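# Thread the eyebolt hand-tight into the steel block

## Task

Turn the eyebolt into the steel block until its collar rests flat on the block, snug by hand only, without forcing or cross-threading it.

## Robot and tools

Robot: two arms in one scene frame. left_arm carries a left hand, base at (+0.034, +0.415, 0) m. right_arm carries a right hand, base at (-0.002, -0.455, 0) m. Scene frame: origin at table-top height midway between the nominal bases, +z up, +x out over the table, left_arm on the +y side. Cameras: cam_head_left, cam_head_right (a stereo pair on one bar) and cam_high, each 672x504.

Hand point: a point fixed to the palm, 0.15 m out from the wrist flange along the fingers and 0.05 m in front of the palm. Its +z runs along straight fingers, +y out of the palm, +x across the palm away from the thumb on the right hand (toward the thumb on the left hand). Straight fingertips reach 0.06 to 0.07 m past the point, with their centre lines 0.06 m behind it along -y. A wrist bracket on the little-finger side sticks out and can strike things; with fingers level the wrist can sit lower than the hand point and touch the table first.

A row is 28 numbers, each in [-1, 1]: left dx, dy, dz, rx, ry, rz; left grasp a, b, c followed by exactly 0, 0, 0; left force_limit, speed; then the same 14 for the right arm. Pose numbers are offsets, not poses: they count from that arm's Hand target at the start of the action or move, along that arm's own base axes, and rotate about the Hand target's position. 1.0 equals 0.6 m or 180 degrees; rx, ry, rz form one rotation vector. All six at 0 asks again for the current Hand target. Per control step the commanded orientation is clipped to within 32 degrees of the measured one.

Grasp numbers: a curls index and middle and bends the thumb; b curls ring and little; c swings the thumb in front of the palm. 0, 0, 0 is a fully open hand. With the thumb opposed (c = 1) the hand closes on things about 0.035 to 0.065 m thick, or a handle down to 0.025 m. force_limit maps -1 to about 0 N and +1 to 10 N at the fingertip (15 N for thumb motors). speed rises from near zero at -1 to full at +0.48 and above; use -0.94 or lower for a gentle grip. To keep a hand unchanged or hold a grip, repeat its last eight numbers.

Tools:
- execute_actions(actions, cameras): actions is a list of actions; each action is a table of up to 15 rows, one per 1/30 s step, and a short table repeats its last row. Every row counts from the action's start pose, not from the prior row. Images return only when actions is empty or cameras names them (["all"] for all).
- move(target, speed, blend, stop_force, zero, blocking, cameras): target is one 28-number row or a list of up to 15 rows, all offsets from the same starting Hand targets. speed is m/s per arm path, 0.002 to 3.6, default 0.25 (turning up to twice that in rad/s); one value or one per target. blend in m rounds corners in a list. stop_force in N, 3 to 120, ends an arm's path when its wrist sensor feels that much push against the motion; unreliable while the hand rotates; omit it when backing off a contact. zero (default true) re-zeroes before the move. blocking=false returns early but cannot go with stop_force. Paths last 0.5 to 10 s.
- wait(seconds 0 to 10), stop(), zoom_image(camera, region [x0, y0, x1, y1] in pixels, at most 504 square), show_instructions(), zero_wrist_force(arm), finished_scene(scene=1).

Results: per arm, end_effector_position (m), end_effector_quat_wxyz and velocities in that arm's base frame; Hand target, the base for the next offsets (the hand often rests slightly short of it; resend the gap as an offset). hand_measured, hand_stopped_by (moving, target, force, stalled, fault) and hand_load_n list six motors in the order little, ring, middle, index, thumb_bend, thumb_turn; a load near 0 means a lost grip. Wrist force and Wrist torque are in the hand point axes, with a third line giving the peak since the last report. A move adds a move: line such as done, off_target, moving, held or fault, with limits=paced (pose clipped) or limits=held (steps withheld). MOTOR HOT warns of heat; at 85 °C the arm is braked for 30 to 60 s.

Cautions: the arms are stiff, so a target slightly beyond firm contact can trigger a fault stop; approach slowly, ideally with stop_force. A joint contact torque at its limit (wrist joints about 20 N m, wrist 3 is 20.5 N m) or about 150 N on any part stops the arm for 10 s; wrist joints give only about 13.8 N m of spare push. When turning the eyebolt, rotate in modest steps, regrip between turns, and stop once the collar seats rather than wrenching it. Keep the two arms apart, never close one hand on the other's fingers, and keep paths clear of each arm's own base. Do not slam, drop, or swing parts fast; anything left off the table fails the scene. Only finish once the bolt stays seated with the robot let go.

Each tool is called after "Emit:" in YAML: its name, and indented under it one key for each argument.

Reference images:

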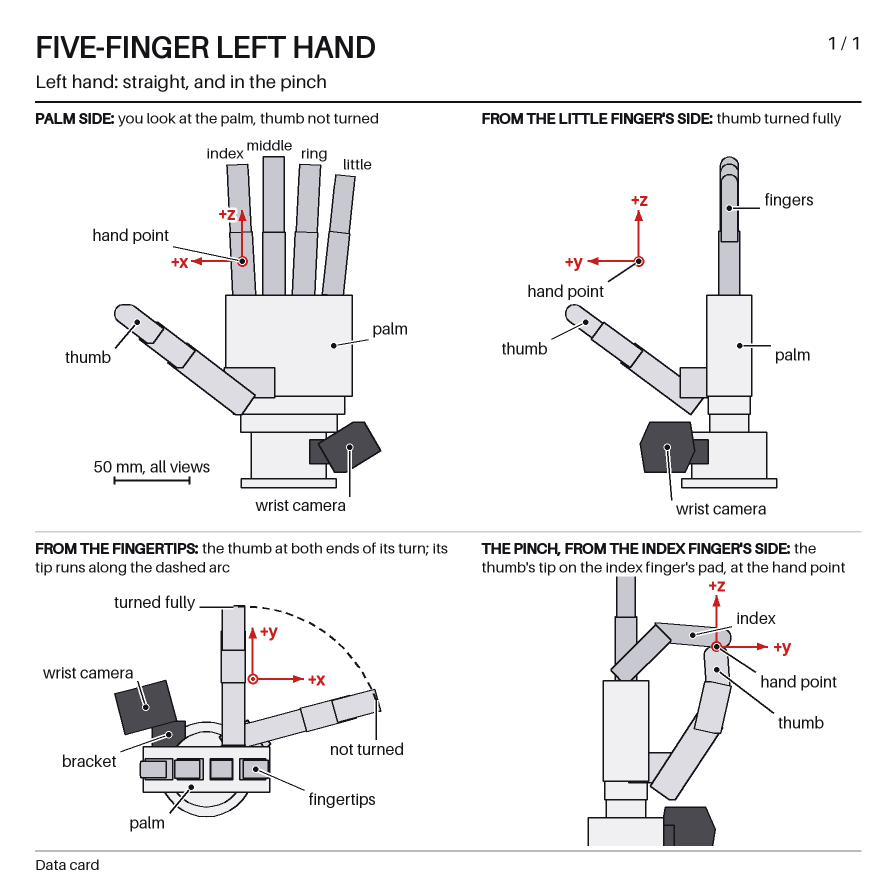

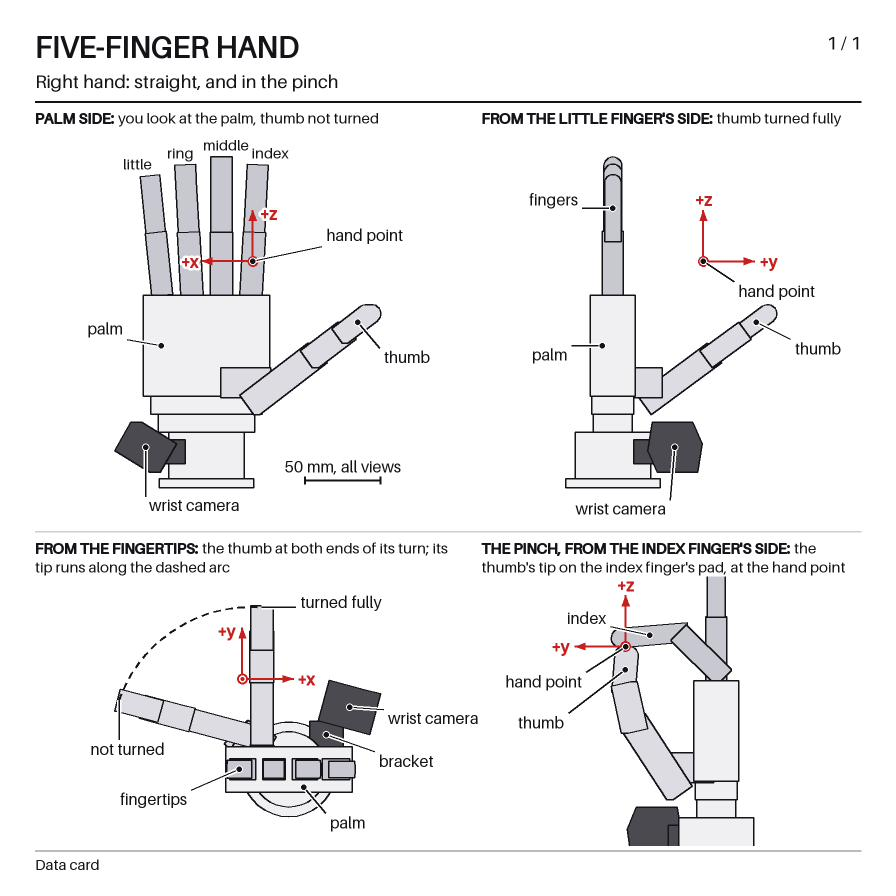

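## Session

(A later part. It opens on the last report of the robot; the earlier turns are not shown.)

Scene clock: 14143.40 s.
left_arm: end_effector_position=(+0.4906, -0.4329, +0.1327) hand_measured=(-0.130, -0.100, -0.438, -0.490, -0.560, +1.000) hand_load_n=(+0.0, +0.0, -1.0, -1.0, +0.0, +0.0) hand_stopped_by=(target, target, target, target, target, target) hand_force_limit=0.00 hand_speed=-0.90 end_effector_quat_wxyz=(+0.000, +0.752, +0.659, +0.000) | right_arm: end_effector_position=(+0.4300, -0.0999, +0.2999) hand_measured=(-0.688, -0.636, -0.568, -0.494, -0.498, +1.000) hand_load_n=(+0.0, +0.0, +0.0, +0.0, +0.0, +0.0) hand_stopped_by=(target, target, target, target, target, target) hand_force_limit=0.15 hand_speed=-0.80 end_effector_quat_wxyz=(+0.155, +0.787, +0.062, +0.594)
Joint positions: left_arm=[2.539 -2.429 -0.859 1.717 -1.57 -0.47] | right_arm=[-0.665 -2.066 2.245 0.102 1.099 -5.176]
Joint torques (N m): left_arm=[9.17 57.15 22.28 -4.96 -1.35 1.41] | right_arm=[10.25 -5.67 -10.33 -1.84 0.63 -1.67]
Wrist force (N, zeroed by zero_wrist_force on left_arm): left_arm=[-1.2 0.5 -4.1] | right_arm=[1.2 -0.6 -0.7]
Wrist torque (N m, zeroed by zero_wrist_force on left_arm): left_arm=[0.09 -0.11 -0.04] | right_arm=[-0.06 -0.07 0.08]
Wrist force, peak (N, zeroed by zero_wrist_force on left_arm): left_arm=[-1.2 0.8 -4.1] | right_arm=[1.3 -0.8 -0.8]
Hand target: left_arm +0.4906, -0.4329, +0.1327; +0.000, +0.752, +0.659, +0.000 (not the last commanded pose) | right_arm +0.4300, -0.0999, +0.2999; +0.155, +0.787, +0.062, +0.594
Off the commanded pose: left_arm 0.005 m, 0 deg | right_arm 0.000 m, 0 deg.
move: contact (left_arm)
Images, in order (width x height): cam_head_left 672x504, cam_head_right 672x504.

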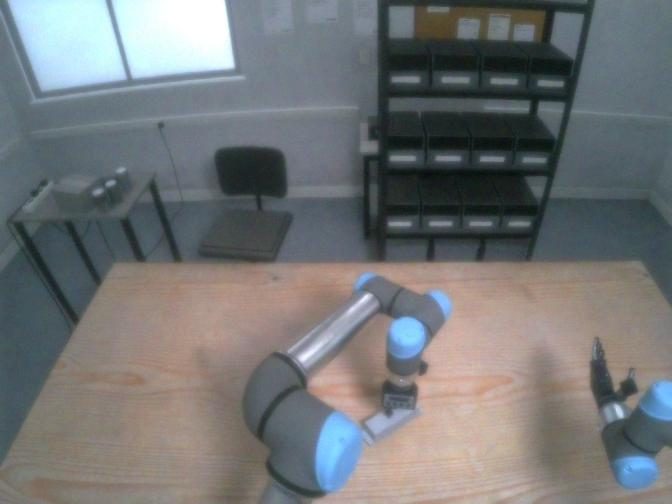

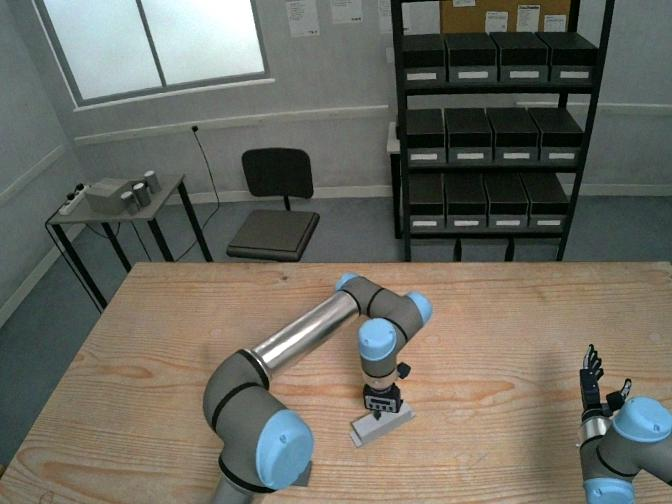

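Emit:
move:
  target: [-0.00167,-0.0285,0,0,0,-0.1111,0.3,0.45,1,0,0,0,0.0,-0.9,0,0,0,0,0,0,0.27,0.17,1,0,0,0,0.15,-0.8]
  speed: 0.02

Emit:
move:
  target: [0,0,-0.008,0,0,0,0.3,0.45,1,0,0,0,0.0,-0.9,0,0,0,0,0,0,0.27,0.17,1,0,0,0,0.15,-0.8]
  speed: 0.003
  stop_force: 3
  zero: false
  cameras: ["cam_head_right","cam_head_left"]

Emit:
zoom_image:
  camera: "cam_head_right"
  region: [358, 394, 390, 426]

Scene clock: 14167.57 s.
left_arm: end_effector_position=(+0.4896, -0.4500, +0.1327) hand_measured=(-0.130, -0.100, -0.438, -0.490, -0.560, +1.000) hand_load_n=(+0.5, +0.0, +0.5, -0.5, -0.5, +0.0) hand_stopped_by=(target, target, target, target, target, target) hand_force_limit=0.00 hand_speed=-0.90 end_effector_quat_wxyz=(+0.000, +0.855, +0.518, +0.000) | right_arm: end_effector_position=(+0.4300, -0.0999, +0.2999) hand_measured=(-0.688, -0.636, -0.568, -0.494, -0.498, +1.000) hand_load_n=(-0.5, +0.0, +0.0, +0.0, +0.0, +0.0) hand_stopped_by=(target, target, target, target, target, target) hand_force_limit=0.15 hand_speed=-0.80 end_effector_quat_wxyz=(+0.155, +0.787, +0.062, +0.594)
Joint positions: left_arm=[2.543 -2.405 -0.902 1.737 -1.57 -0.117] | right_arm=[-0.665 -2.066 2.245 0.102 1.099 -5.176]
Joint torques (N m): left_arm=[8.09 60.16 9.33 0.49 -1.19 -1.01] | right_arm=[10.16 -4.85 -9.91 -2.16 0.44 -1.59]
Wrist force (N, zeroed by zero_wrist_force on left_arm): left_arm=[0.3 -0.2 -0.6] | right_arm=[1.1 -0.7 -0.7]
Wrist torque (N m, zeroed by zero_wrist_force on left_arm): left_arm=[-0.04 0.04 0.03] | right_arm=[-0.08 -0.06 0.07]
Wrist force, peak (N, zeroed by zero_wrist_force on left_arm): left_arm=[-1.2 0.6 -4.2] | right_arm=[1.3 -0.9 -1.0]
Hand target: left_arm +0.4896, -0.4500, +0.1327; +0.000, +0.855, +0.518, +0.000 | right_arm +0.4300, -0.0999, +0.2999; +0.155, +0.787, +0.062, +0.594
Off the commanded pose: left_arm 0.000 m, 0 deg | right_arm 0.000 m, 0 deg.
move: done

Scene clock: 14168.23 s.
left_arm: end_effector_position=(+0.4896, -0.4500, +0.1325) hand_measured=(-0.130, -0.100, -0.438, -0.490, -0.560, +1.000) hand_load_n=(+0.0, +0.0, -0.5, -1.0, +0.5, +0.0) hand_stopped_by=(target, target, target, target, target, target) hand_force_limit=0.00 hand_speed=-0.90 end_effector_quat_wxyz=(+0.000, +0.855, +0.518, +0.000) | right_arm: end_effector_position=(+0.4300, -0.0999, +0.2999) hand_measured=(-0.688, -0.636, -0.568, -0.494, -0.498, +1.000) hand_load_n=(+0.0, +0.0, +0.0, +0.0, +0.0, +0.5) hand_stopped_by=(target, target, target, target, target, target) hand_force_limit=0.15 hand_speed=-0.80 end_effector_quat_wxyz=(+0.155, +0.787, +0.062, +0.594)
Joint positions: left_arm=[2.543 -2.405 -0.903 1.737 -1.57 -0.118] | right_arm=[-0.665 -2.066 2.245 0.102 1.099 -5.176]
Joint torques (N m): left_arm=[8.09 50.2 27.45 -5 -1.03 -0.45] | right_arm=[9.74 -5.63 -10.35 -2.17 0.5 -1.58]
Wrist force (N, zeroed by zero_wrist_force on left_arm): left_arm=[0.0 0.3 -2.9] | right_arm=[1.1 -0.5 -1.0]
Wrist torque (N m, zeroed by zero_wrist_force on left_arm): left_arm=[0.06 -0.01 0.02] | right_arm=[-0.03 -0.05 0.08]
Wrist force, peak (N, zeroed by zero_wrist_force on left_arm): left_arm=[0.1 0.3 -3.5] | right_arm=[1.4 -0.9 -0.8]
Hand target: left_arm +0.4897, -0.4500, +0.1326; +0.000, +0.855, +0.518, +0.000 (not the last commanded pose) | right_arm +0.4300, -0.0999, +0.2999; +0.155, +0.787, +0.062, +0.594
Off the commanded pose: left_arm 0.005 m, 0 deg | right_arm 0.000 m, 0 deg.
move: contact (left_arm)
Images, in order (width x height): cam_head_left 672x504, cam_head_right 672x504.

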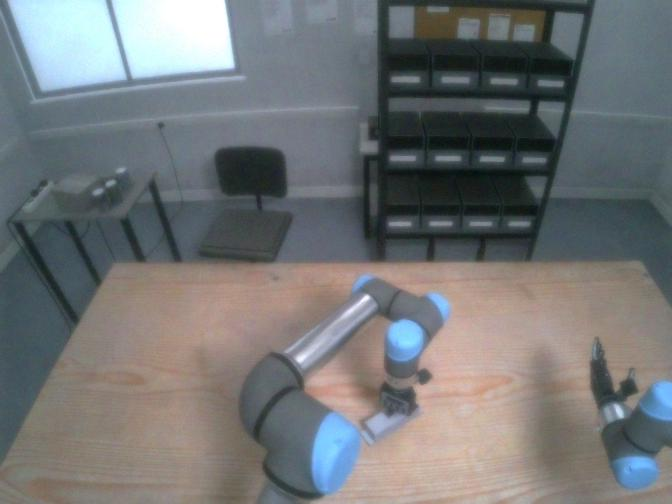

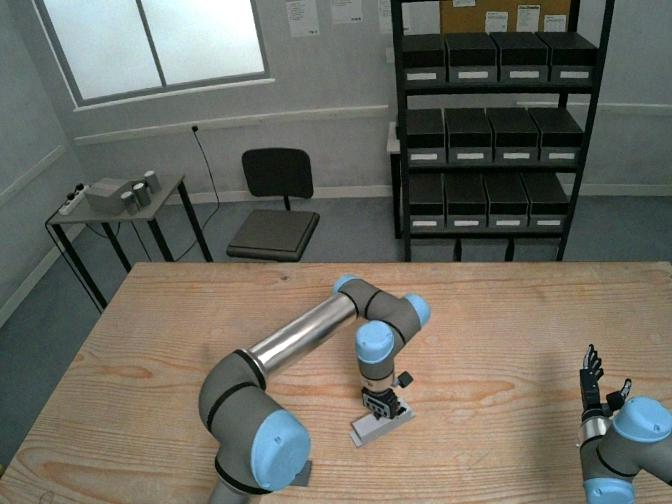

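Scaled by 15.750 from the camera's 672x504 image, which has a finer 960x720 frame.

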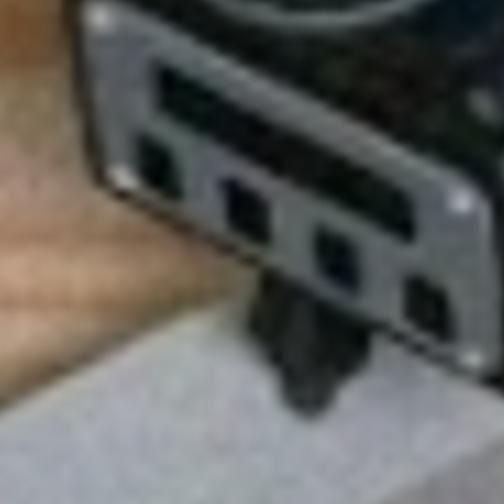

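Emit:
move:
  target: [-0.01108,-0.02367,0,0,0,-0.1111,0.3,0.45,1,0,0,0,0.0,-0.9,0,0,0,0,0,0,0.27,0.17,1,0,0,0,0.15,-0.8]
  speed: 0.02

Emit:
move:
  target: [0,0,-0.008,0,0,0,0.3,0.45,1,0,0,0,0.0,-0.9,0,0,0,0,0,0,0.27,0.17,1,0,0,0,0.15,-0.8]
  speed: 0.003
  stop_force: 3
  zero: false
  cameras: ["cam_head_right","cam_high"]

Emit:
zoom_image:
  camera: "cam_head_right"
  region: [358, 394, 390, 426]

Emit:
zoom_image:
  camera: "cam_high"
  region: [325, 210, 365, 250]

Scene clock: 14188.27 s.
left_arm: end_effector_position=(+0.4830, -0.4642, +0.1326) hand_measured=(-0.130, -0.100, -0.438, -0.490, -0.560, +1.000) hand_load_n=(+0.0, +0.0, +0.0, +1.0, +0.0, +0.0) hand_stopped_by=(target, target, target, target, target, target) hand_force_limit=0.00 hand_speed=-0.90 end_effector_quat_wxyz=(+0.000, +0.932, +0.362, +0.000) | right_arm: end_effector_position=(+0.4300, -0.0999, +0.2999) hand_measured=(-0.688, -0.636, -0.568, -0.494, -0.498, +1.000) hand_load_n=(+0.0, +0.0, +0.0, +0.0, +0.0, +0.0) hand_stopped_by=(target, target, target, target, target, target) hand_force_limit=0.15 hand_speed=-0.80 end_effector_quat_wxyz=(+0.155, +0.787, +0.062, +0.594)
Joint positions: left_arm=[2.553 -2.381 -0.946 1.757 -1.571 0.242] | right_arm=[-0.665 -2.066 2.245 0.102 1.099 -5.176]
Joint torques (N m): left_arm=[9.48 59.39 8.66 0.62 -1.25 -1.26] | right_arm=[10.28 -5.64 -10.42 -2.19 0.53 -1.56]
Wrist force (N, zeroed by zero_wrist_force on left_arm): left_arm=[-0.4 -0.4 0.3] | right_arm=[1.2 -0.8 -0.7]
Wrist torque (N m, zeroed by zero_wrist_force on left_arm): left_arm=[-0.05 0.05 0.00] | right_arm=[-0.08 -0.07 0.08]
Wrist force, peak (N, zeroed by zero_wrist_force on left_arm): left_arm=[0.0 0.6 -3.0] | right_arm=[1.4 -0.8 -0.9]
Hand target: left_arm +0.4830, -0.4642, +0.1326; +0.000, +0.932, +0.362, +0.000 | right_arm +0.4300, -0.0999, +0.2999; +0.155, +0.787, +0.062, +0.594
Off the commanded pose: left_arm 0.000 m, 0 deg | right_arm 0.000 m, 0 deg.
move: done

Scene clock: 14189.00 s.
left_arm: end_effector_position=(+0.4830, -0.4642, +0.1322) hand_measured=(-0.130, -0.100, -0.438, -0.490, -0.560, +1.000) hand_load_n=(+0.0, +0.0, -0.5, -1.0, +0.0, +0.0) hand_stopped_by=(target, target, target, target, target, target) hand_force_limit=0.00 hand_speed=-0.90 end_effector_quat_wxyz=(+0.000, +0.932, +0.362, +0.000) | right_arm: end_effector_position=(+0.4300, -0.0999, +0.2999) hand_measured=(-0.688, -0.636, -0.568, -0.494, -0.498, +1.000) hand_load_n=(+0.0, +0.0, +0.0, +0.0, +0.0, +0.0) hand_stopped_by=(target, target, target, target, target, target) hand_force_limit=0.15 hand_speed=-0.80 end_effector_quat_wxyz=(+0.155, +0.787, +0.062, +0.594)
Joint positions: left_arm=[2.553 -2.381 -0.947 1.758 -1.571 0.241] | right_arm=[-0.665 -2.066 2.245 0.102 1.099 -5.176]
Joint torques (N m): left_arm=[9.15 47.58 25.7 -4.8 -1.27 -0.82] | right_arm=[9.85 -5.6 -10.36 -2.24 0.46 -1.53]
Wrist force (N, zeroed by zero_wrist_force on left_arm): left_arm=[-0.1 0.4 -3.6] | right_arm=[1.0 -0.6 -0.7]
Wrist torque (N m, zeroed by zero_wrist_force on left_arm): left_arm=[0.11 0.01 0.01] | right_arm=[-0.06 -0.04 0.07]
Wrist force, peak (N, zeroed by zero_wrist_force on left_arm): left_arm=[-0.3 0.5 -4.0] | right_arm=[1.4 -0.7 -0.8]
Hand target: left_arm +0.4830, -0.4642, +0.1323; +0.000, +0.932, +0.362, +0.000 (not the last commanded pose) | right_arm +0.4300, -0.0999, +0.2999; +0.155, +0.787, +0.062, +0.594
Off the commanded pose: left_arm 0.004 m, 0 deg | right_arm 0.000 m, 0 deg.
move: contact (left_arm)
Images, in order (width x height): cam_head_right 672x504, cam_high 672x504.

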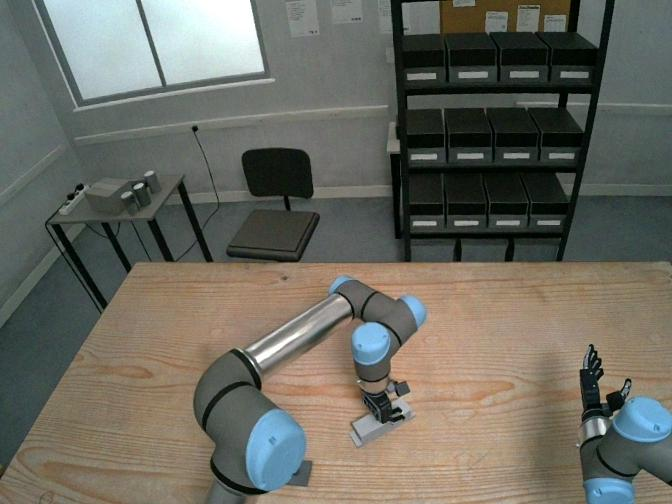

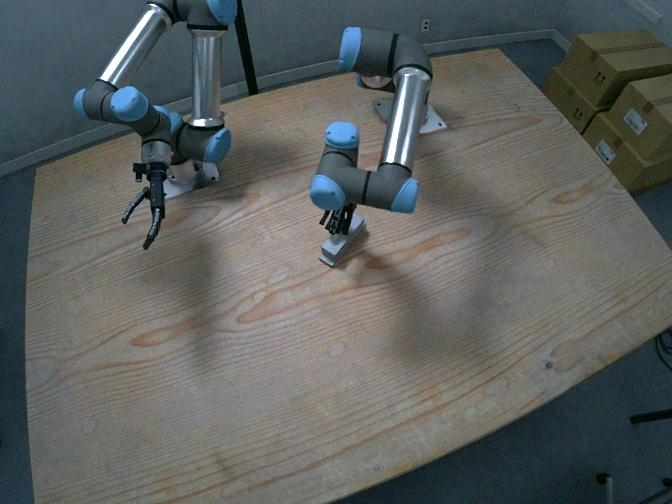

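Scaled by 15.750 from the camera's 672x504 image, which has a finer 960x720 frame.

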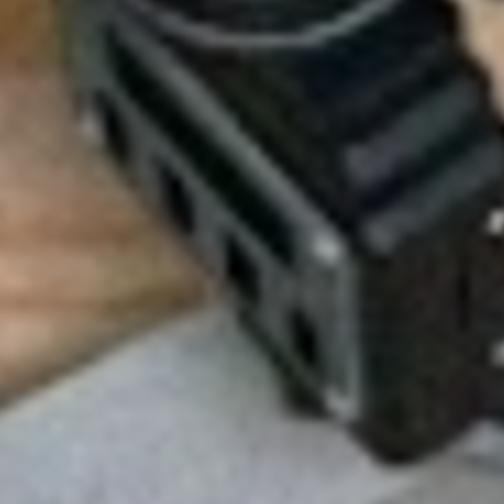

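Scaled by 12.600 from the camera's 672x504 image, which has a finer 960x720 frame.

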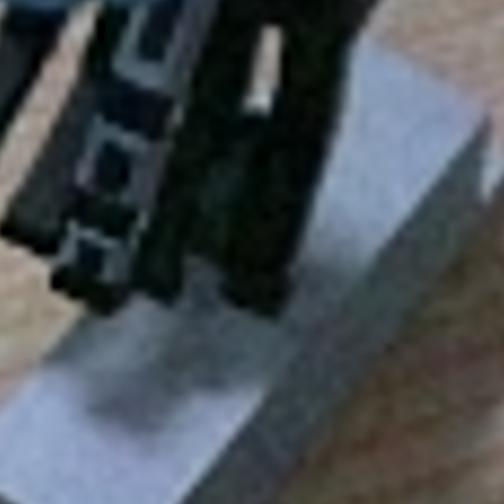

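Emit:
move:
  target: [-0.01867,-0.01833,0,0,0,-0.1111,0.3,0.45,1,0,0,0,0.0,-0.9,0,0,0,0,0,0,0.27,0.17,1,0,0,0,0.15,-0.8]
  speed: 0.02

Emit:
move:
  target: [0,0,-0.008,0,0,0,0.3,0.45,1,0,0,0,0.0,-0.9,0,0,0,0,0,0,0.27,0.17,1,0,0,0,0.15,-0.8]
  speed: 0.003
  stop_force: 3
  zero: false

Scene clock: 14210.37 s.
left_arm: end_effector_position=(+0.4718, -0.4752, +0.1323) hand_measured=(-0.130, -0.100, -0.438, -0.490, -0.560, +1.000) hand_load_n=(+0.0, +0.0, +0.0, +1.0, +0.0, +0.0) hand_stopped_by=(target, target, target, target, target, target) hand_force_limit=0.00 hand_speed=-0.90 end_effector_quat_wxyz=(+0.000, +0.981, +0.194, +0.000) | right_arm: end_effector_position=(+0.4300, -0.0999, +0.2999) hand_measured=(-0.688, -0.636, -0.568, -0.494, -0.498, +1.000) hand_load_n=(+0.0, +0.0, +0.0, +0.0, +0.0, +0.5) hand_stopped_by=(target, target, target, target, target, target) hand_force_limit=0.15 hand_speed=-0.80 end_effector_quat_wxyz=(+0.155, +0.787, +0.062, +0.594)
Joint positions: left_arm=[2.567 -2.364 -0.979 1.772 -1.571 0.604] | right_arm=[-0.665 -2.066 2.245 0.102 1.099 -5.176]
Joint torques (N m): left_arm=[9.78 59.67 6.91 0.64 1.21 -1.2] | right_arm=[9.98 -4.77 -10.02 -2.46 0.51 -1.6]
Wrist force (N, zeroed by zero_wrist_force on left_arm): left_arm=[-0.4 -0.2 0.3] | right_arm=[1.2 -0.9 -0.6]
Wrist torque (N m, zeroed by zero_wrist_force on left_arm): left_arm=[-0.01 0.03 0.00] | right_arm=[-0.11 -0.08 0.07]
Wrist force, peak (N, zeroed by zero_wrist_force on left_arm): left_arm=[-0.2 0.4 -3.7] | right_arm=[1.5 -0.9 -0.8]
Hand target: left_arm +0.4718, -0.4752, +0.1323; +0.000, +0.981, +0.195, +0.000 | right_arm +0.4300, -0.0999, +0.2999; +0.155, +0.787, +0.062, +0.594
Off the commanded pose: left_arm 0.000 m, 0 deg | right_arm 0.000 m, 0 deg.
move: done

Scene clock: 14211.07 s.
left_arm: end_effector_position=(+0.4718, -0.4752, +0.1320) hand_measured=(-0.130, -0.100, -0.438, -0.490, -0.560, +1.000) hand_load_n=(+0.0, +0.0, -0.5, -0.5, +0.0, +0.0) hand_stopped_by=(target, target, target, target, target, target) hand_force_limit=0.00 hand_speed=-0.90 end_effector_quat_wxyz=(+0.000, +0.981, +0.195, +0.000) | right_arm: end_effector_position=(+0.4300, -0.0999, +0.2999) hand_measured=(-0.688, -0.636, -0.568, -0.494, -0.498, +1.000) hand_load_n=(+0.0, +0.0, +0.0, +0.0, +0.0, +0.5) hand_stopped_by=(target, target, target, target, target, target) hand_force_limit=0.15 hand_speed=-0.80 end_effector_quat_wxyz=(+0.155, +0.787, +0.062, +0.594)
Joint positions: left_arm=[2.567 -2.364 -0.98 1.773 -1.571 0.604] | right_arm=[-0.665 -2.066 2.245 0.102 1.099 -5.176]
Joint torques (N m): left_arm=[9.41 49.24 26.25 -4.79 1.02 -0.78] | right_arm=[10.26 -4.91 -10.04 -2.37 0.7 -1.47]
Wrist force (N, zeroed by zero_wrist_force on left_arm): left_arm=[-0.2 0.6 -3.2] | right_arm=[1.2 -0.9 -0.8]
Wrist torque (N m, zeroed by zero_wrist_force on left_arm): left_arm=[0.14 0.00 -0.01] | right_arm=[-0.11 -0.07 0.06]
Wrist force, peak (N, zeroed by zero_wrist_force on left_arm): left_arm=[-0.5 0.6 -3.6] | right_arm=[1.4 -0.7 -0.8]
Hand target: left_arm +0.4718, -0.4752, +0.1321; +0.000, +0.981, +0.195, +0.000 (not the last commanded pose) | right_arm +0.4300, -0.0999, +0.2999; +0.155, +0.787, +0.062, +0.594
Off the commanded pose: left_arm 0.005 m, 0 deg | right_arm 0.000 m, 0 deg.
move: contact (left_arm)

Emit:
move:
  target:
    - [-0.02367,-0.011,-0.0001,0,0,-0.1111,0.3,0.45,1,0,0,0,0.0,-0.9,0,0,0,0,0,0,0.27,0.17,1,0,0,0,0.15,-0.8]
    - [-0.04967,-0.01317,-0.0002,0,0,-0.2222,0.3,0.45,1,0,0,0,0.0,-0.9,0,0,0,0,0,0,0.27,0.17,1,0,0,0,0.15,-0.8]
  speed: 0.02
  blend: 0.002
  cameras: ["all"]

Scene clock: 14235.80 s.
left_arm: end_effector_position=(+0.4554, -0.4820, +0.1320) hand_measured=(-0.130, -0.100, -0.438, -0.490, -0.560, +1.000) hand_load_n=(+0.0, +0.0, +0.0, +0.5, +0.0, +0.0) hand_stopped_by=(target, target, target, target, target, target) hand_force_limit=0.00 hand_speed=-0.90 end_effector_quat_wxyz=(+0.000, +1.000, -0.004, +0.000) | right_arm: end_effector_position=(+0.4300, -0.0999, +0.2999) hand_measured=(-0.688, -0.636, -0.568, -0.494, -0.498, +1.000) hand_load_n=(+0.0, +0.0, +0.0, +0.0, +0.0, +0.0) hand_stopped_by=(target, target, target, target, target, target) hand_force_limit=0.15 hand_speed=-0.80 end_effector_quat_wxyz=(+0.155, +0.787, +0.062, +0.594)
Joint positions: left_arm=[2.585 -2.353 -0.998 1.781 -1.57 1.023] | right_arm=[-0.665 -2.066 2.245 0.102 1.099 -5.176]
Joint torques (N m): left_arm=[9.98 59.14 9.78 0.92 1.31 -1.29] | right_arm=[10.09 -5.55 -10.87 -2.59 0.47 -1.44]
Wrist force (N, zeroed by zero_wrist_force on left_arm): left_arm=[-2.0 -0.1 -0.1] | right_arm=[1.2 -0.7 -0.8]
Wrist torque (N m, zeroed by zero_wrist_force on left_arm): left_arm=[-0.03 0.00 -0.10] | right_arm=[-0.07 -0.06 0.07]
Wrist force, peak (N, zeroed by zero_wrist_force on left_arm): left_arm=[-0.1 0.8 -3.4] | right_arm=[1.4 -0.9 -0.9]
Hand target: left_arm +0.4554, -0.4820, +0.1320; +0.000, +1.000, -0.004, +0.000 (not the last commanded pose) | right_arm +0.4300, -0.0999, +0.2999; +0.155, +0.787, +0.062, +0.594
Off the commanded pose: left_arm 0.013 m, 17 deg | right_arm 0.000 m, 0 deg.
move: off_target (left_arm; path cut at 10 s); path passed 1 of 2 targets

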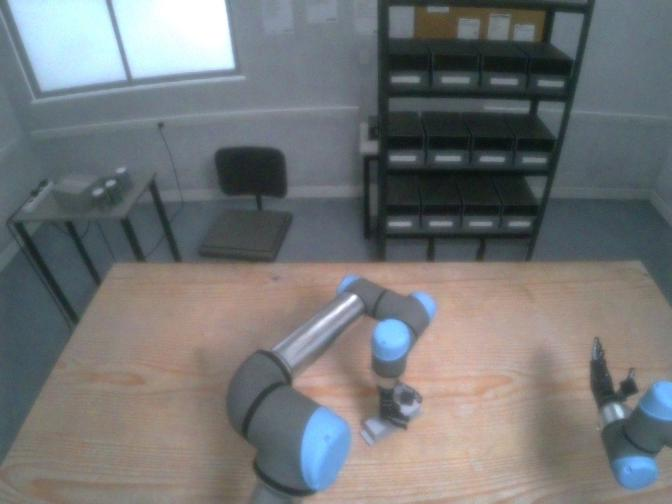

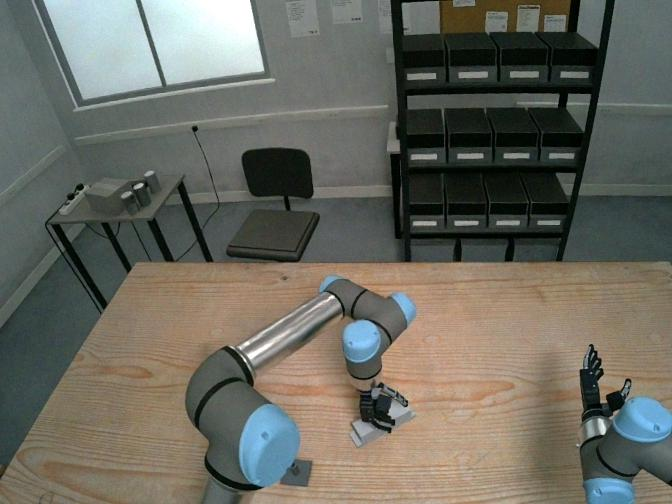

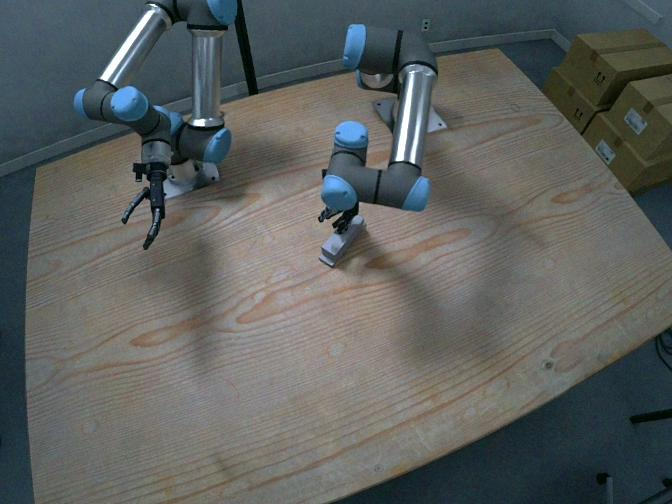

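Emit:
zoom_image:
  camera: "cam_head_right"
  region: [346, 378, 394, 426]

Emit:
zoom_image:
  camera: "cam_high"
  region: [325, 210, 365, 250]

Emit:
zoom_image:
  camera: "cam_head_left"
  region: [366, 382, 414, 430]

Scaled by 10.500 from the camera's 672x504 image, which has a finer 960x720 frame.

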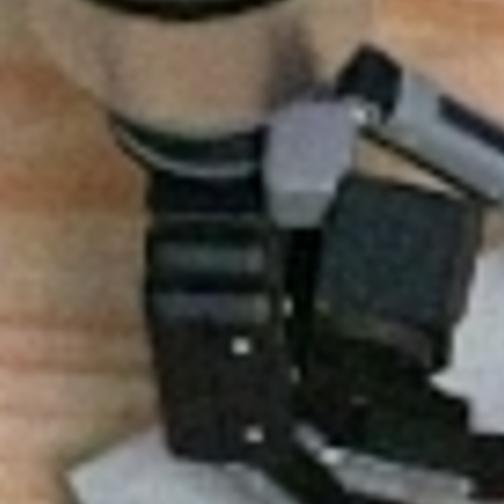

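Scaled by 12.600 from the camera's 672x504 image, which has a finer 960x720 frame.

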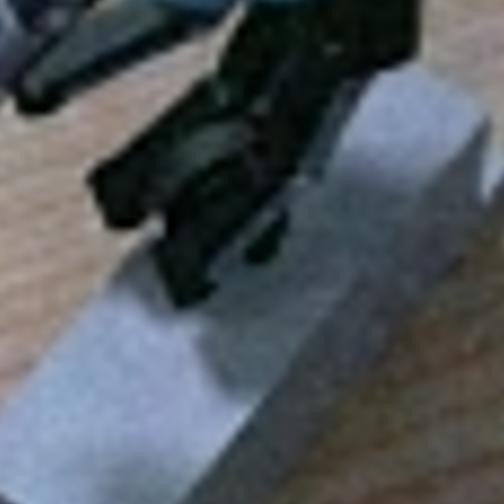

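Scaled by 10.500 from the camera's 672x504 image, which has a finer 960x720 frame.

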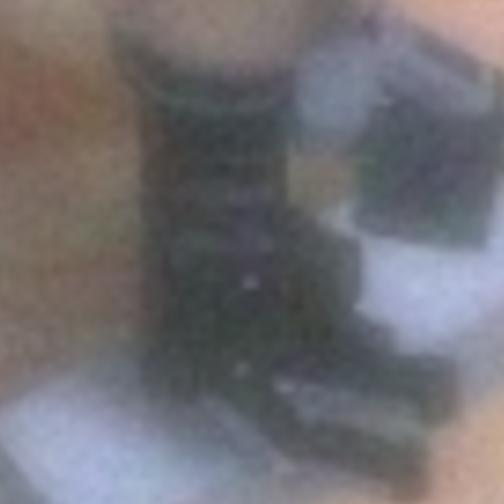

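Emit:
move:
  target: [-0.0033,0,0,0,0,0,0.3,0.45,1,0,0,0,0.0,-0.9,0,0,0,0,0,0,0.27,0.17,1,0,0,0,0.15,-0.8]
  speed: 0.01

Scene clock: 14275.13 s.
left_arm: end_effector_position=(+0.4534, -0.4820, +0.1320) hand_measured=(-0.130, -0.100, -0.438, -0.490, -0.560, +1.000) hand_load_n=(+0.0, +0.0, +0.0, -1.0, +0.0, +0.0) hand_stopped_by=(target, target, target, target, target, target) hand_force_limit=0.00 hand_speed=-0.90 end_effector_quat_wxyz=(+0.000, +1.000, -0.004, +0.000) | right_arm: end_effector_position=(+0.4300, -0.0999, +0.2999) hand_measured=(-0.688, -0.636, -0.568, -0.494, -0.498, +1.000) hand_load_n=(+0.0, +0.0, +0.0, +0.0, +0.0, +0.0) hand_stopped_by=(target, target, target, target, target, target) hand_force_limit=0.15 hand_speed=-0.80 end_effector_quat_wxyz=(+0.155, +0.787, +0.062, +0.594)
Joint positions: left_arm=[2.583 -2.349 -1.005 1.784 -1.57 1.02] | right_arm=[-0.665 -2.066 2.245 0.102 1.099 -5.176]
Joint torques (N m): left_arm=[-6.11 53.37 14.41 0.02 0.88 -1.01] | right_arm=[10.56 -5.2 -11.31 -2.64 0.5 -1.59]
Wrist force (N, zeroed by zero_wrist_force on left_arm): left_arm=[0.1 0.3 -1.6] | right_arm=[1.3 -0.7 -0.7]
Wrist torque (N m, zeroed by zero_wrist_force on left_arm): left_arm=[0.02 0.07 0.00] | right_arm=[-0.08 -0.08 0.08]
Wrist force, peak (N, zeroed by zero_wrist_force on left_arm): left_arm=[-2.2 0.0 0.1] | right_arm=[1.3 -0.8 -1.0]
Hand target: left_arm +0.4534, -0.4820, +0.1320; +0.000, +1.000, -0.004, +0.000 | right_arm +0.4300, -0.0999, +0.2999; +0.155, +0.787, +0.062, +0.594
Off the commanded pose: left_arm 0.000 m, 0 deg | right_arm 0.000 m, 0 deg.
move: done

Emit:
move:
  target: [-0.0388,0.0022,-0.0002,0,0,-0.16667,0.3,0.45,1,0,0,0,0.0,-0.9,0,0,0,0,0,0,0.27,0.17,1,0,0,0,0.15,-0.8]
  speed: 0.04
  cameras: ["all"]

Emit:
zoom_image:
  camera: "cam_high"
  region: [325, 210, 365, 250]

Scene clock: 14295.97 s.
left_arm: end_effector_position=(+0.4301, -0.4807, +0.1319) hand_measured=(-0.130, -0.100, -0.438, -0.490, -0.560, +1.000) hand_load_n=(+0.0, +0.0, -0.5, +1.5, +0.0, +0.0) hand_stopped_by=(target, target, target, target, target, target) hand_force_limit=0.00 hand_speed=-0.90 end_effector_quat_wxyz=(+0.000, +0.965, -0.263, +0.000) | right_arm: end_effector_position=(+0.4300, -0.0999, +0.2999) hand_measured=(-0.688, -0.636, -0.568, -0.494, -0.498, +1.000) hand_load_n=(+0.0, +0.0, +0.0, +0.0, +0.0, +0.5) hand_stopped_by=(target, target, target, target, target, target) hand_force_limit=0.15 hand_speed=-0.80 end_effector_quat_wxyz=(+0.155, +0.787, +0.062, +0.594)
Joint positions: left_arm=[2.605 -2.355 -0.995 1.779 -1.57 1.566] | right_arm=[-0.665 -2.066 2.245 0.102 1.099 -5.176]
Joint torques (N m): left_arm=[8.14 35.21 27.02 -3.9 0.22 -1.08] | right_arm=[9.87 -4.54 -10.39 -2.76 0.5 -1.54]
Wrist force (N, zeroed by zero_wrist_force on left_arm): left_arm=[-2.2 -0.6 -0.4] | right_arm=[1.2 -0.8 -0.7]
Wrist torque (N m, zeroed by zero_wrist_force on left_arm): left_arm=[0.02 -0.08 -0.07] | right_arm=[-0.09 -0.07 0.07]
Wrist force, peak (N, zeroed by zero_wrist_force on left_arm): left_arm=[-2.4 -0.7 -0.4] | right_arm=[1.4 -1.1 -0.8]
Hand target: left_arm +0.4301, -0.4807, +0.1319; +0.000, +0.965, -0.263, +0.000 | right_arm +0.4300, -0.0999, +0.2999; +0.155, +0.787, +0.062, +0.594
Off the commanded pose: left_arm 0.000 m, 0 deg | right_arm 0.000 m, 0 deg.
move: done

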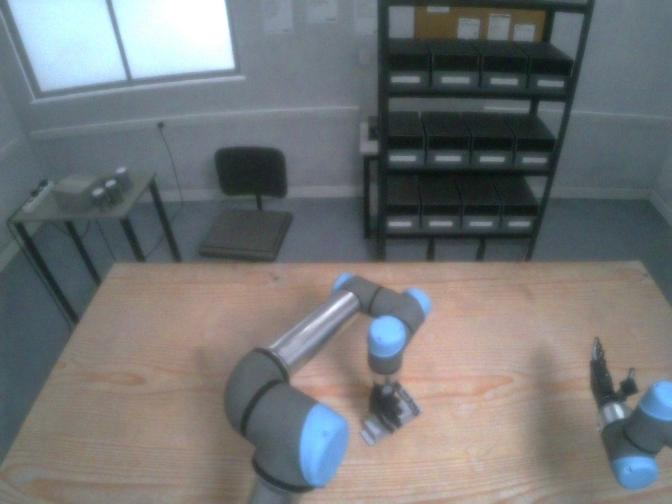

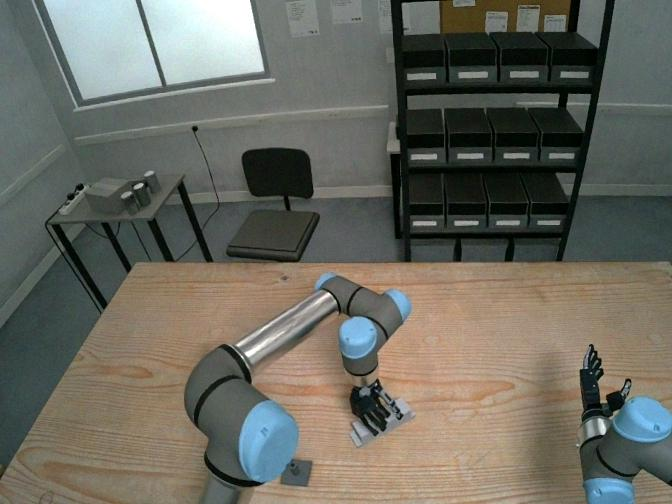

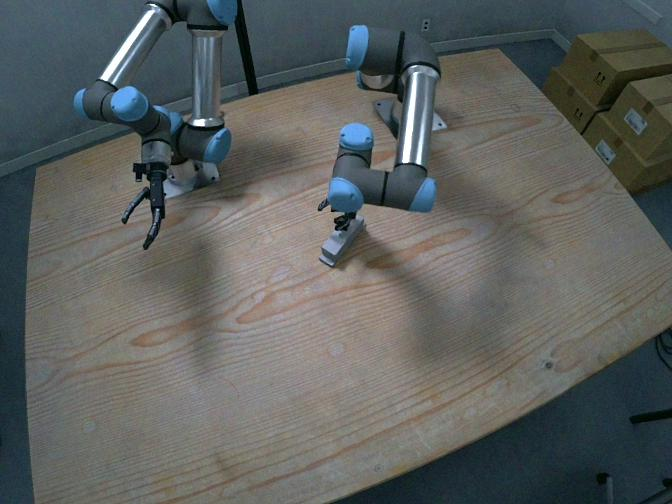

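Scaled by 12.600 from the camera's 672x504 image, which has a finer 960x720 frame.

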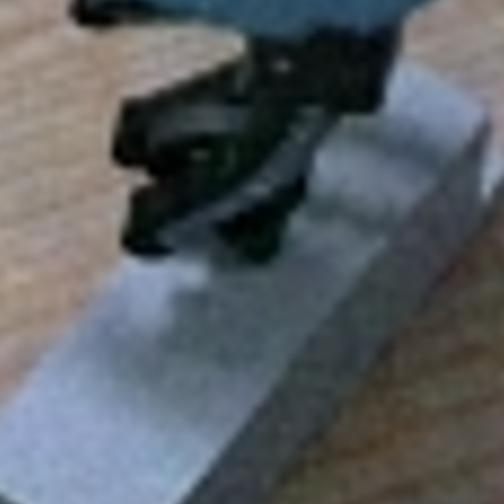

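Emit:
move:
  target: [-0.0025,0.0025,0,0,0,0,0.3,0.45,1,0,0,0,0.0,-0.9,0,0,0,0,0,0,0.27,0.17,1,0,0,0,0.15,-0.8]
  speed: 0.01

Scene clock: 14341.30 s.
left_arm: end_effector_position=(+0.4286, -0.4791, +0.1319) hand_measured=(-0.130, -0.100, -0.438, -0.490, -0.560, +1.000) hand_load_n=(+0.0, +0.0, +0.5, -0.5, +0.0, +0.0) hand_stopped_by=(target, target, target, target, target, target) hand_force_limit=0.00 hand_speed=-0.90 end_effector_quat_wxyz=(+0.000, +0.965, -0.263, +0.000) | right_arm: end_effector_position=(+0.4300, -0.0999, +0.2999) hand_measured=(-0.688, -0.636, -0.568, -0.494, -0.498, +1.000) hand_load_n=(+0.0, +0.0, +0.0, +0.0, +0.0, +0.0) hand_stopped_by=(target, target, target, target, target, target) hand_force_limit=0.15 hand_speed=-0.80 end_effector_quat_wxyz=(+0.155, +0.787, +0.062, +0.594)
Joint positions: left_arm=[2.606 -2.349 -1.006 1.784 -1.57 1.567] | right_arm=[-0.665 -2.066 2.245 0.102 1.099 -5.176]
Joint torques (N m): left_arm=[9.4 51.18 18.64 -0.45 0.85 2.28] | right_arm=[10.48 -5.89 -9.99 -2.74 0.51 -1.55]
Wrist force (N, zeroed by zero_wrist_force on left_arm): left_arm=[0.2 0.2 -0.6] | right_arm=[1.2 -0.7 -0.8]
Wrist torque (N m, zeroed by zero_wrist_force on left_arm): left_arm=[0.00 0.07 0.03] | right_arm=[-0.07 -0.07 0.07]
Wrist force, peak (N, zeroed by zero_wrist_force on left_arm): left_arm=[-2.5 -0.8 -0.4] | right_arm=[1.3 -0.9 -0.9]
Hand target: left_arm +0.4286, -0.4792, +0.1319; +0.000, +0.965, -0.263, +0.000 | right_arm +0.4300, -0.0999, +0.2999; +0.155, +0.787, +0.062, +0.594
Off the commanded pose: left_arm 0.000 m, 0 deg | right_arm 0.000 m, 0 deg.
move: done

Emit:
move:
  target: [0,0,0.0033,0,0,0,0.3,0.45,1,0,0,0,0.0,-0.9,0,0,0,0,0,0,0.27,0.17,1,0,0,0,0.15,-0.8]
  speed: 0.003
  stop_force: 3

Scene clock: 14351.03 s.
left_arm: end_effector_position=(+0.4286, -0.4792, +0.1339) hand_measured=(-0.130, -0.100, -0.438, -0.490, -0.560, +1.000) hand_load_n=(+0.0, +0.0, +0.5, +0.0, +0.0, +0.0) hand_stopped_by=(target, target, target, target, target, target) hand_force_limit=0.00 hand_speed=-0.90 end_effector_quat_wxyz=(+0.000, +0.965, -0.263, +0.000) | right_arm: end_effector_position=(+0.4300, -0.0999, +0.2999) hand_measured=(-0.688, -0.636, -0.568, -0.494, -0.498, +1.000) hand_load_n=(+0.0, +0.0, +0.0, +0.0, +0.0, +0.0) hand_stopped_by=(target, target, target, target, target, target) hand_force_limit=0.15 hand_speed=-0.80 end_effector_quat_wxyz=(+0.155, +0.787, +0.062, +0.594)
Joint positions: left_arm=[2.606 -2.348 -1.002 1.78 -1.57 1.567] | right_arm=[-0.665 -2.066 2.245 0.102 1.099 -5.176]
Joint torques (N m): left_arm=[-4.63 56.63 23.6 -2.5 0.96 1.97] | right_arm=[10.74 -5.16 -10.2 -2.86 0.49 -1.55]
Wrist force (N, zeroed by zero_wrist_force on left_arm): left_arm=[-0.2 -0.2 0.4] | right_arm=[1.2 -0.7 -0.7]
Wrist torque (N m, zeroed by zero_wrist_force on left_arm): left_arm=[-0.05 0.04 0.02] | right_arm=[-0.07 -0.06 0.07]
Wrist force, peak (N, zeroed by zero_wrist_force on left_arm): left_arm=[0.3 0.2 -0.8] | right_arm=[1.4 -1.0 -0.9]
Hand target: left_arm +0.4286, -0.4792, +0.1339; +0.000, +0.965, -0.263, +0.000 | right_arm +0.4300, -0.0999, +0.2999; +0.155, +0.787, +0.062, +0.594
Off the commanded pose: left_arm 0.000 m, 0 deg | right_arm 0.000 m, 0 deg.
move: done

Emit:
execute_actions:
  actions: []

Emit:
zoom_image:
  camera: "cam_high"
  region: [333, 218, 357, 242]

Emit:
zoom_image:
  camera: "cam_head_right"
  region: [354, 394, 394, 434]

Scene clock: 14360.43 s.
left_arm: end_effector_position=(+0.4286, -0.4792, +0.1339) hand_measured=(-0.130, -0.100, -0.438, -0.490, -0.560, +1.000) hand_load_n=(+0.0, +0.0, +0.5, +0.0, +0.0, +0.0) hand_stopped_by=(target, target, target, target, target, target) hand_force_limit=0.00 hand_speed=-0.90 end_effector_quat_wxyz=(+0.000, +0.965, -0.263, +0.000) | right_arm: end_effector_position=(+0.4300, -0.0999, +0.2999) hand_measured=(-0.688, -0.636, -0.568, -0.494, -0.498, +1.000) hand_load_n=(+0.0, +0.0, +0.0, +0.0, +0.0, +0.0) hand_stopped_by=(target, target, target, target, target, target) hand_force_limit=0.15 hand_speed=-0.80 end_effector_quat_wxyz=(+0.155, +0.787, +0.062, +0.594)
Joint positions: left_arm=[2.606 -2.348 -1.002 1.78 -1.57 1.567] | right_arm=[-0.665 -2.066 2.245 0.102 1.099 -5.176]
Joint velocities: within noise
Joint torques (N m): left_arm=[-7.02 43.96 9.43 0.42 0.67 2.06] | right_arm=[10.14 -4.89 -10.7 -2.93 0.54 -1.62]
Wrist force (N, zeroed by zero_wrist_force on left_arm): left_arm=[-0.2 -0.1 0.4] | right_arm=[1.2 -0.7 -0.8]
Wrist torque (N m, zeroed by zero_wrist_force on left_arm): left_arm=[-0.05 0.05 0.03] | right_arm=[-0.07 -0.07 0.08]
Wrist force, peak (N, zeroed by zero_wrist_force on left_arm): left_arm=[-0.2 -0.2 0.8] | right_arm=[1.3 -0.9 -1.0]
Hand target: left_arm +0.4286, -0.4792, +0.1339; +0.000, +0.965, -0.263, +0.000 | right_arm +0.4300, -0.0999, +0.2999; +0.155, +0.787, +0.062, +0.594
Off the commanded pose: left_arm 0.000 m, 0 deg | right_arm 0.000 m, 0 deg.

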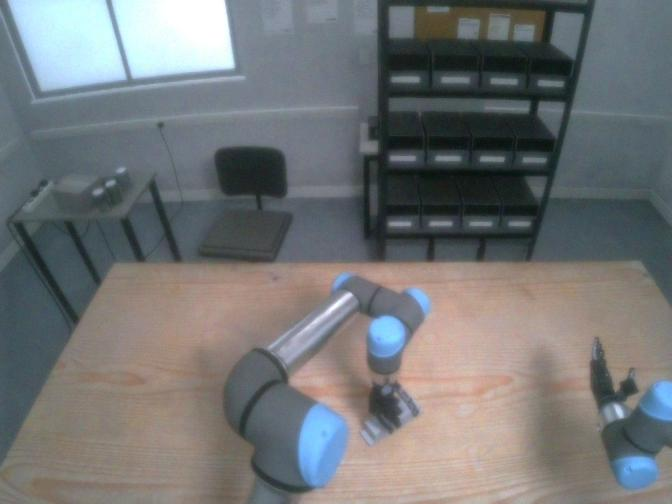

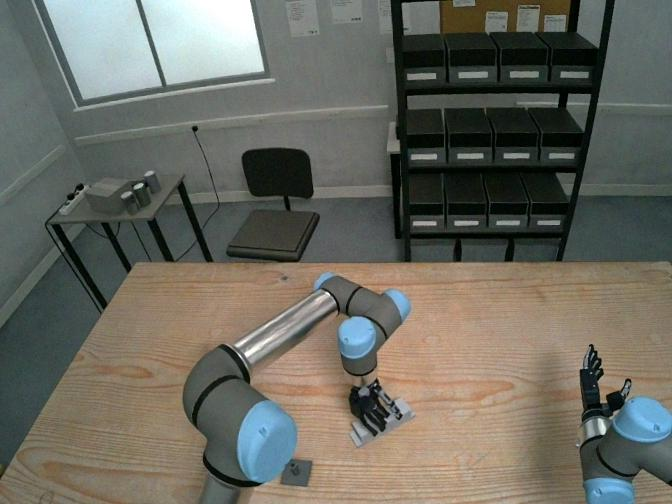

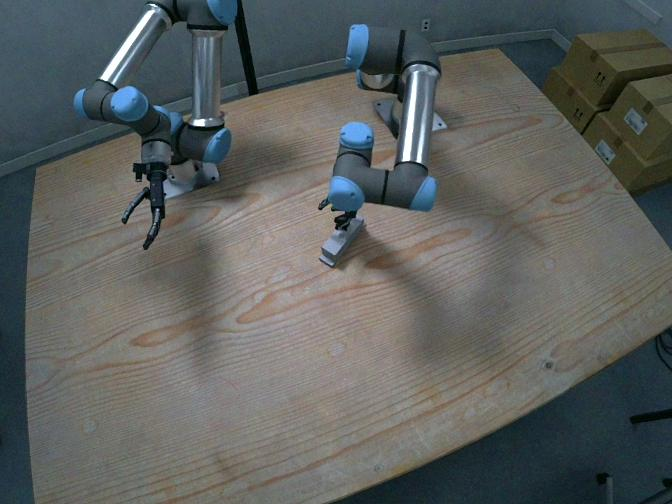

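Scaled by 21.000 from the camera's 672x504 image, which has a finer 960x720 frame.

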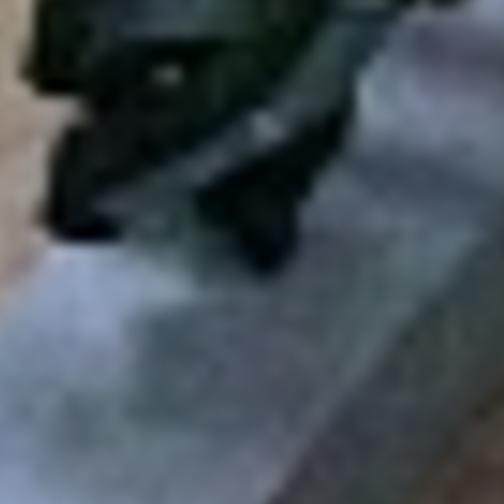

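Scaled by 12.600 from the camera's 672x504 image, which has a finer 960x720 frame.

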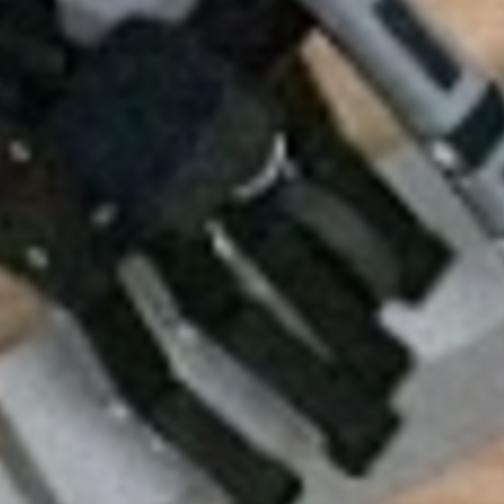

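Emit:
move:
  target: [0.0025,-0.0025,0,0,0,0,0.3,0.45,1,0,0,0,0.0,-0.9,0,0,0,0,0,0,0.27,0.17,1,0,0,0,0.15,-0.8]
  speed: 0.01

Scene clock: 14374.37 s.
left_arm: end_effector_position=(+0.4301, -0.4807, +0.1339) hand_measured=(-0.130, -0.100, -0.438, -0.490, -0.560, +1.000) hand_load_n=(+0.0, +0.0, +0.5, +0.0, +0.0, +0.0) hand_stopped_by=(target, target, target, target, target, target) hand_force_limit=0.00 hand_speed=-0.90 end_effector_quat_wxyz=(+0.000, +0.965, -0.263, +0.000) | right_arm: end_effector_position=(+0.4300, -0.0999, +0.2999) hand_measured=(-0.688, -0.636, -0.568, -0.494, -0.498, +1.000) hand_load_n=(+0.0, +0.0, +0.0, +0.0, +0.0, +0.0) hand_stopped_by=(target, target, target, target, target, target) hand_force_limit=0.15 hand_speed=-0.80 end_effector_quat_wxyz=(+0.155, +0.787, +0.062, +0.594)
Joint positions: left_arm=[2.605 -2.354 -0.992 1.775 -1.57 1.566] | right_arm=[-0.665 -2.066 2.245 0.102 1.099 -5.176]
Joint torques (N m): left_arm=[-8.21 40.22 21.54 -4.37 0.36 -1.11] | right_arm=[10.89 -5.14 -10.41 -3.04 0.53 -1.51]
Wrist force (N, zeroed by zero_wrist_force on left_arm): left_arm=[-0.4 0.0 0.5] | right_arm=[1.0 -0.8 -0.9]
Wrist torque (N m, zeroed by zero_wrist_force on left_arm): left_arm=[-0.03 0.09 0.00] | right_arm=[-0.09 -0.04 0.06]
Wrist force, peak (N, zeroed by zero_wrist_force on left_arm): left_arm=[-0.4 -0.1 0.7] | right_arm=[1.5 -0.7 -1.0]
Hand target: left_arm +0.4301, -0.4807, +0.1339; +0.000, +0.965, -0.263, +0.000 | right_arm +0.4300, -0.0999, +0.2999; +0.155, +0.787, +0.062, +0.594
Off the commanded pose: left_arm 0.000 m, 0 deg | right_arm 0.000 m, 0 deg.
move: done


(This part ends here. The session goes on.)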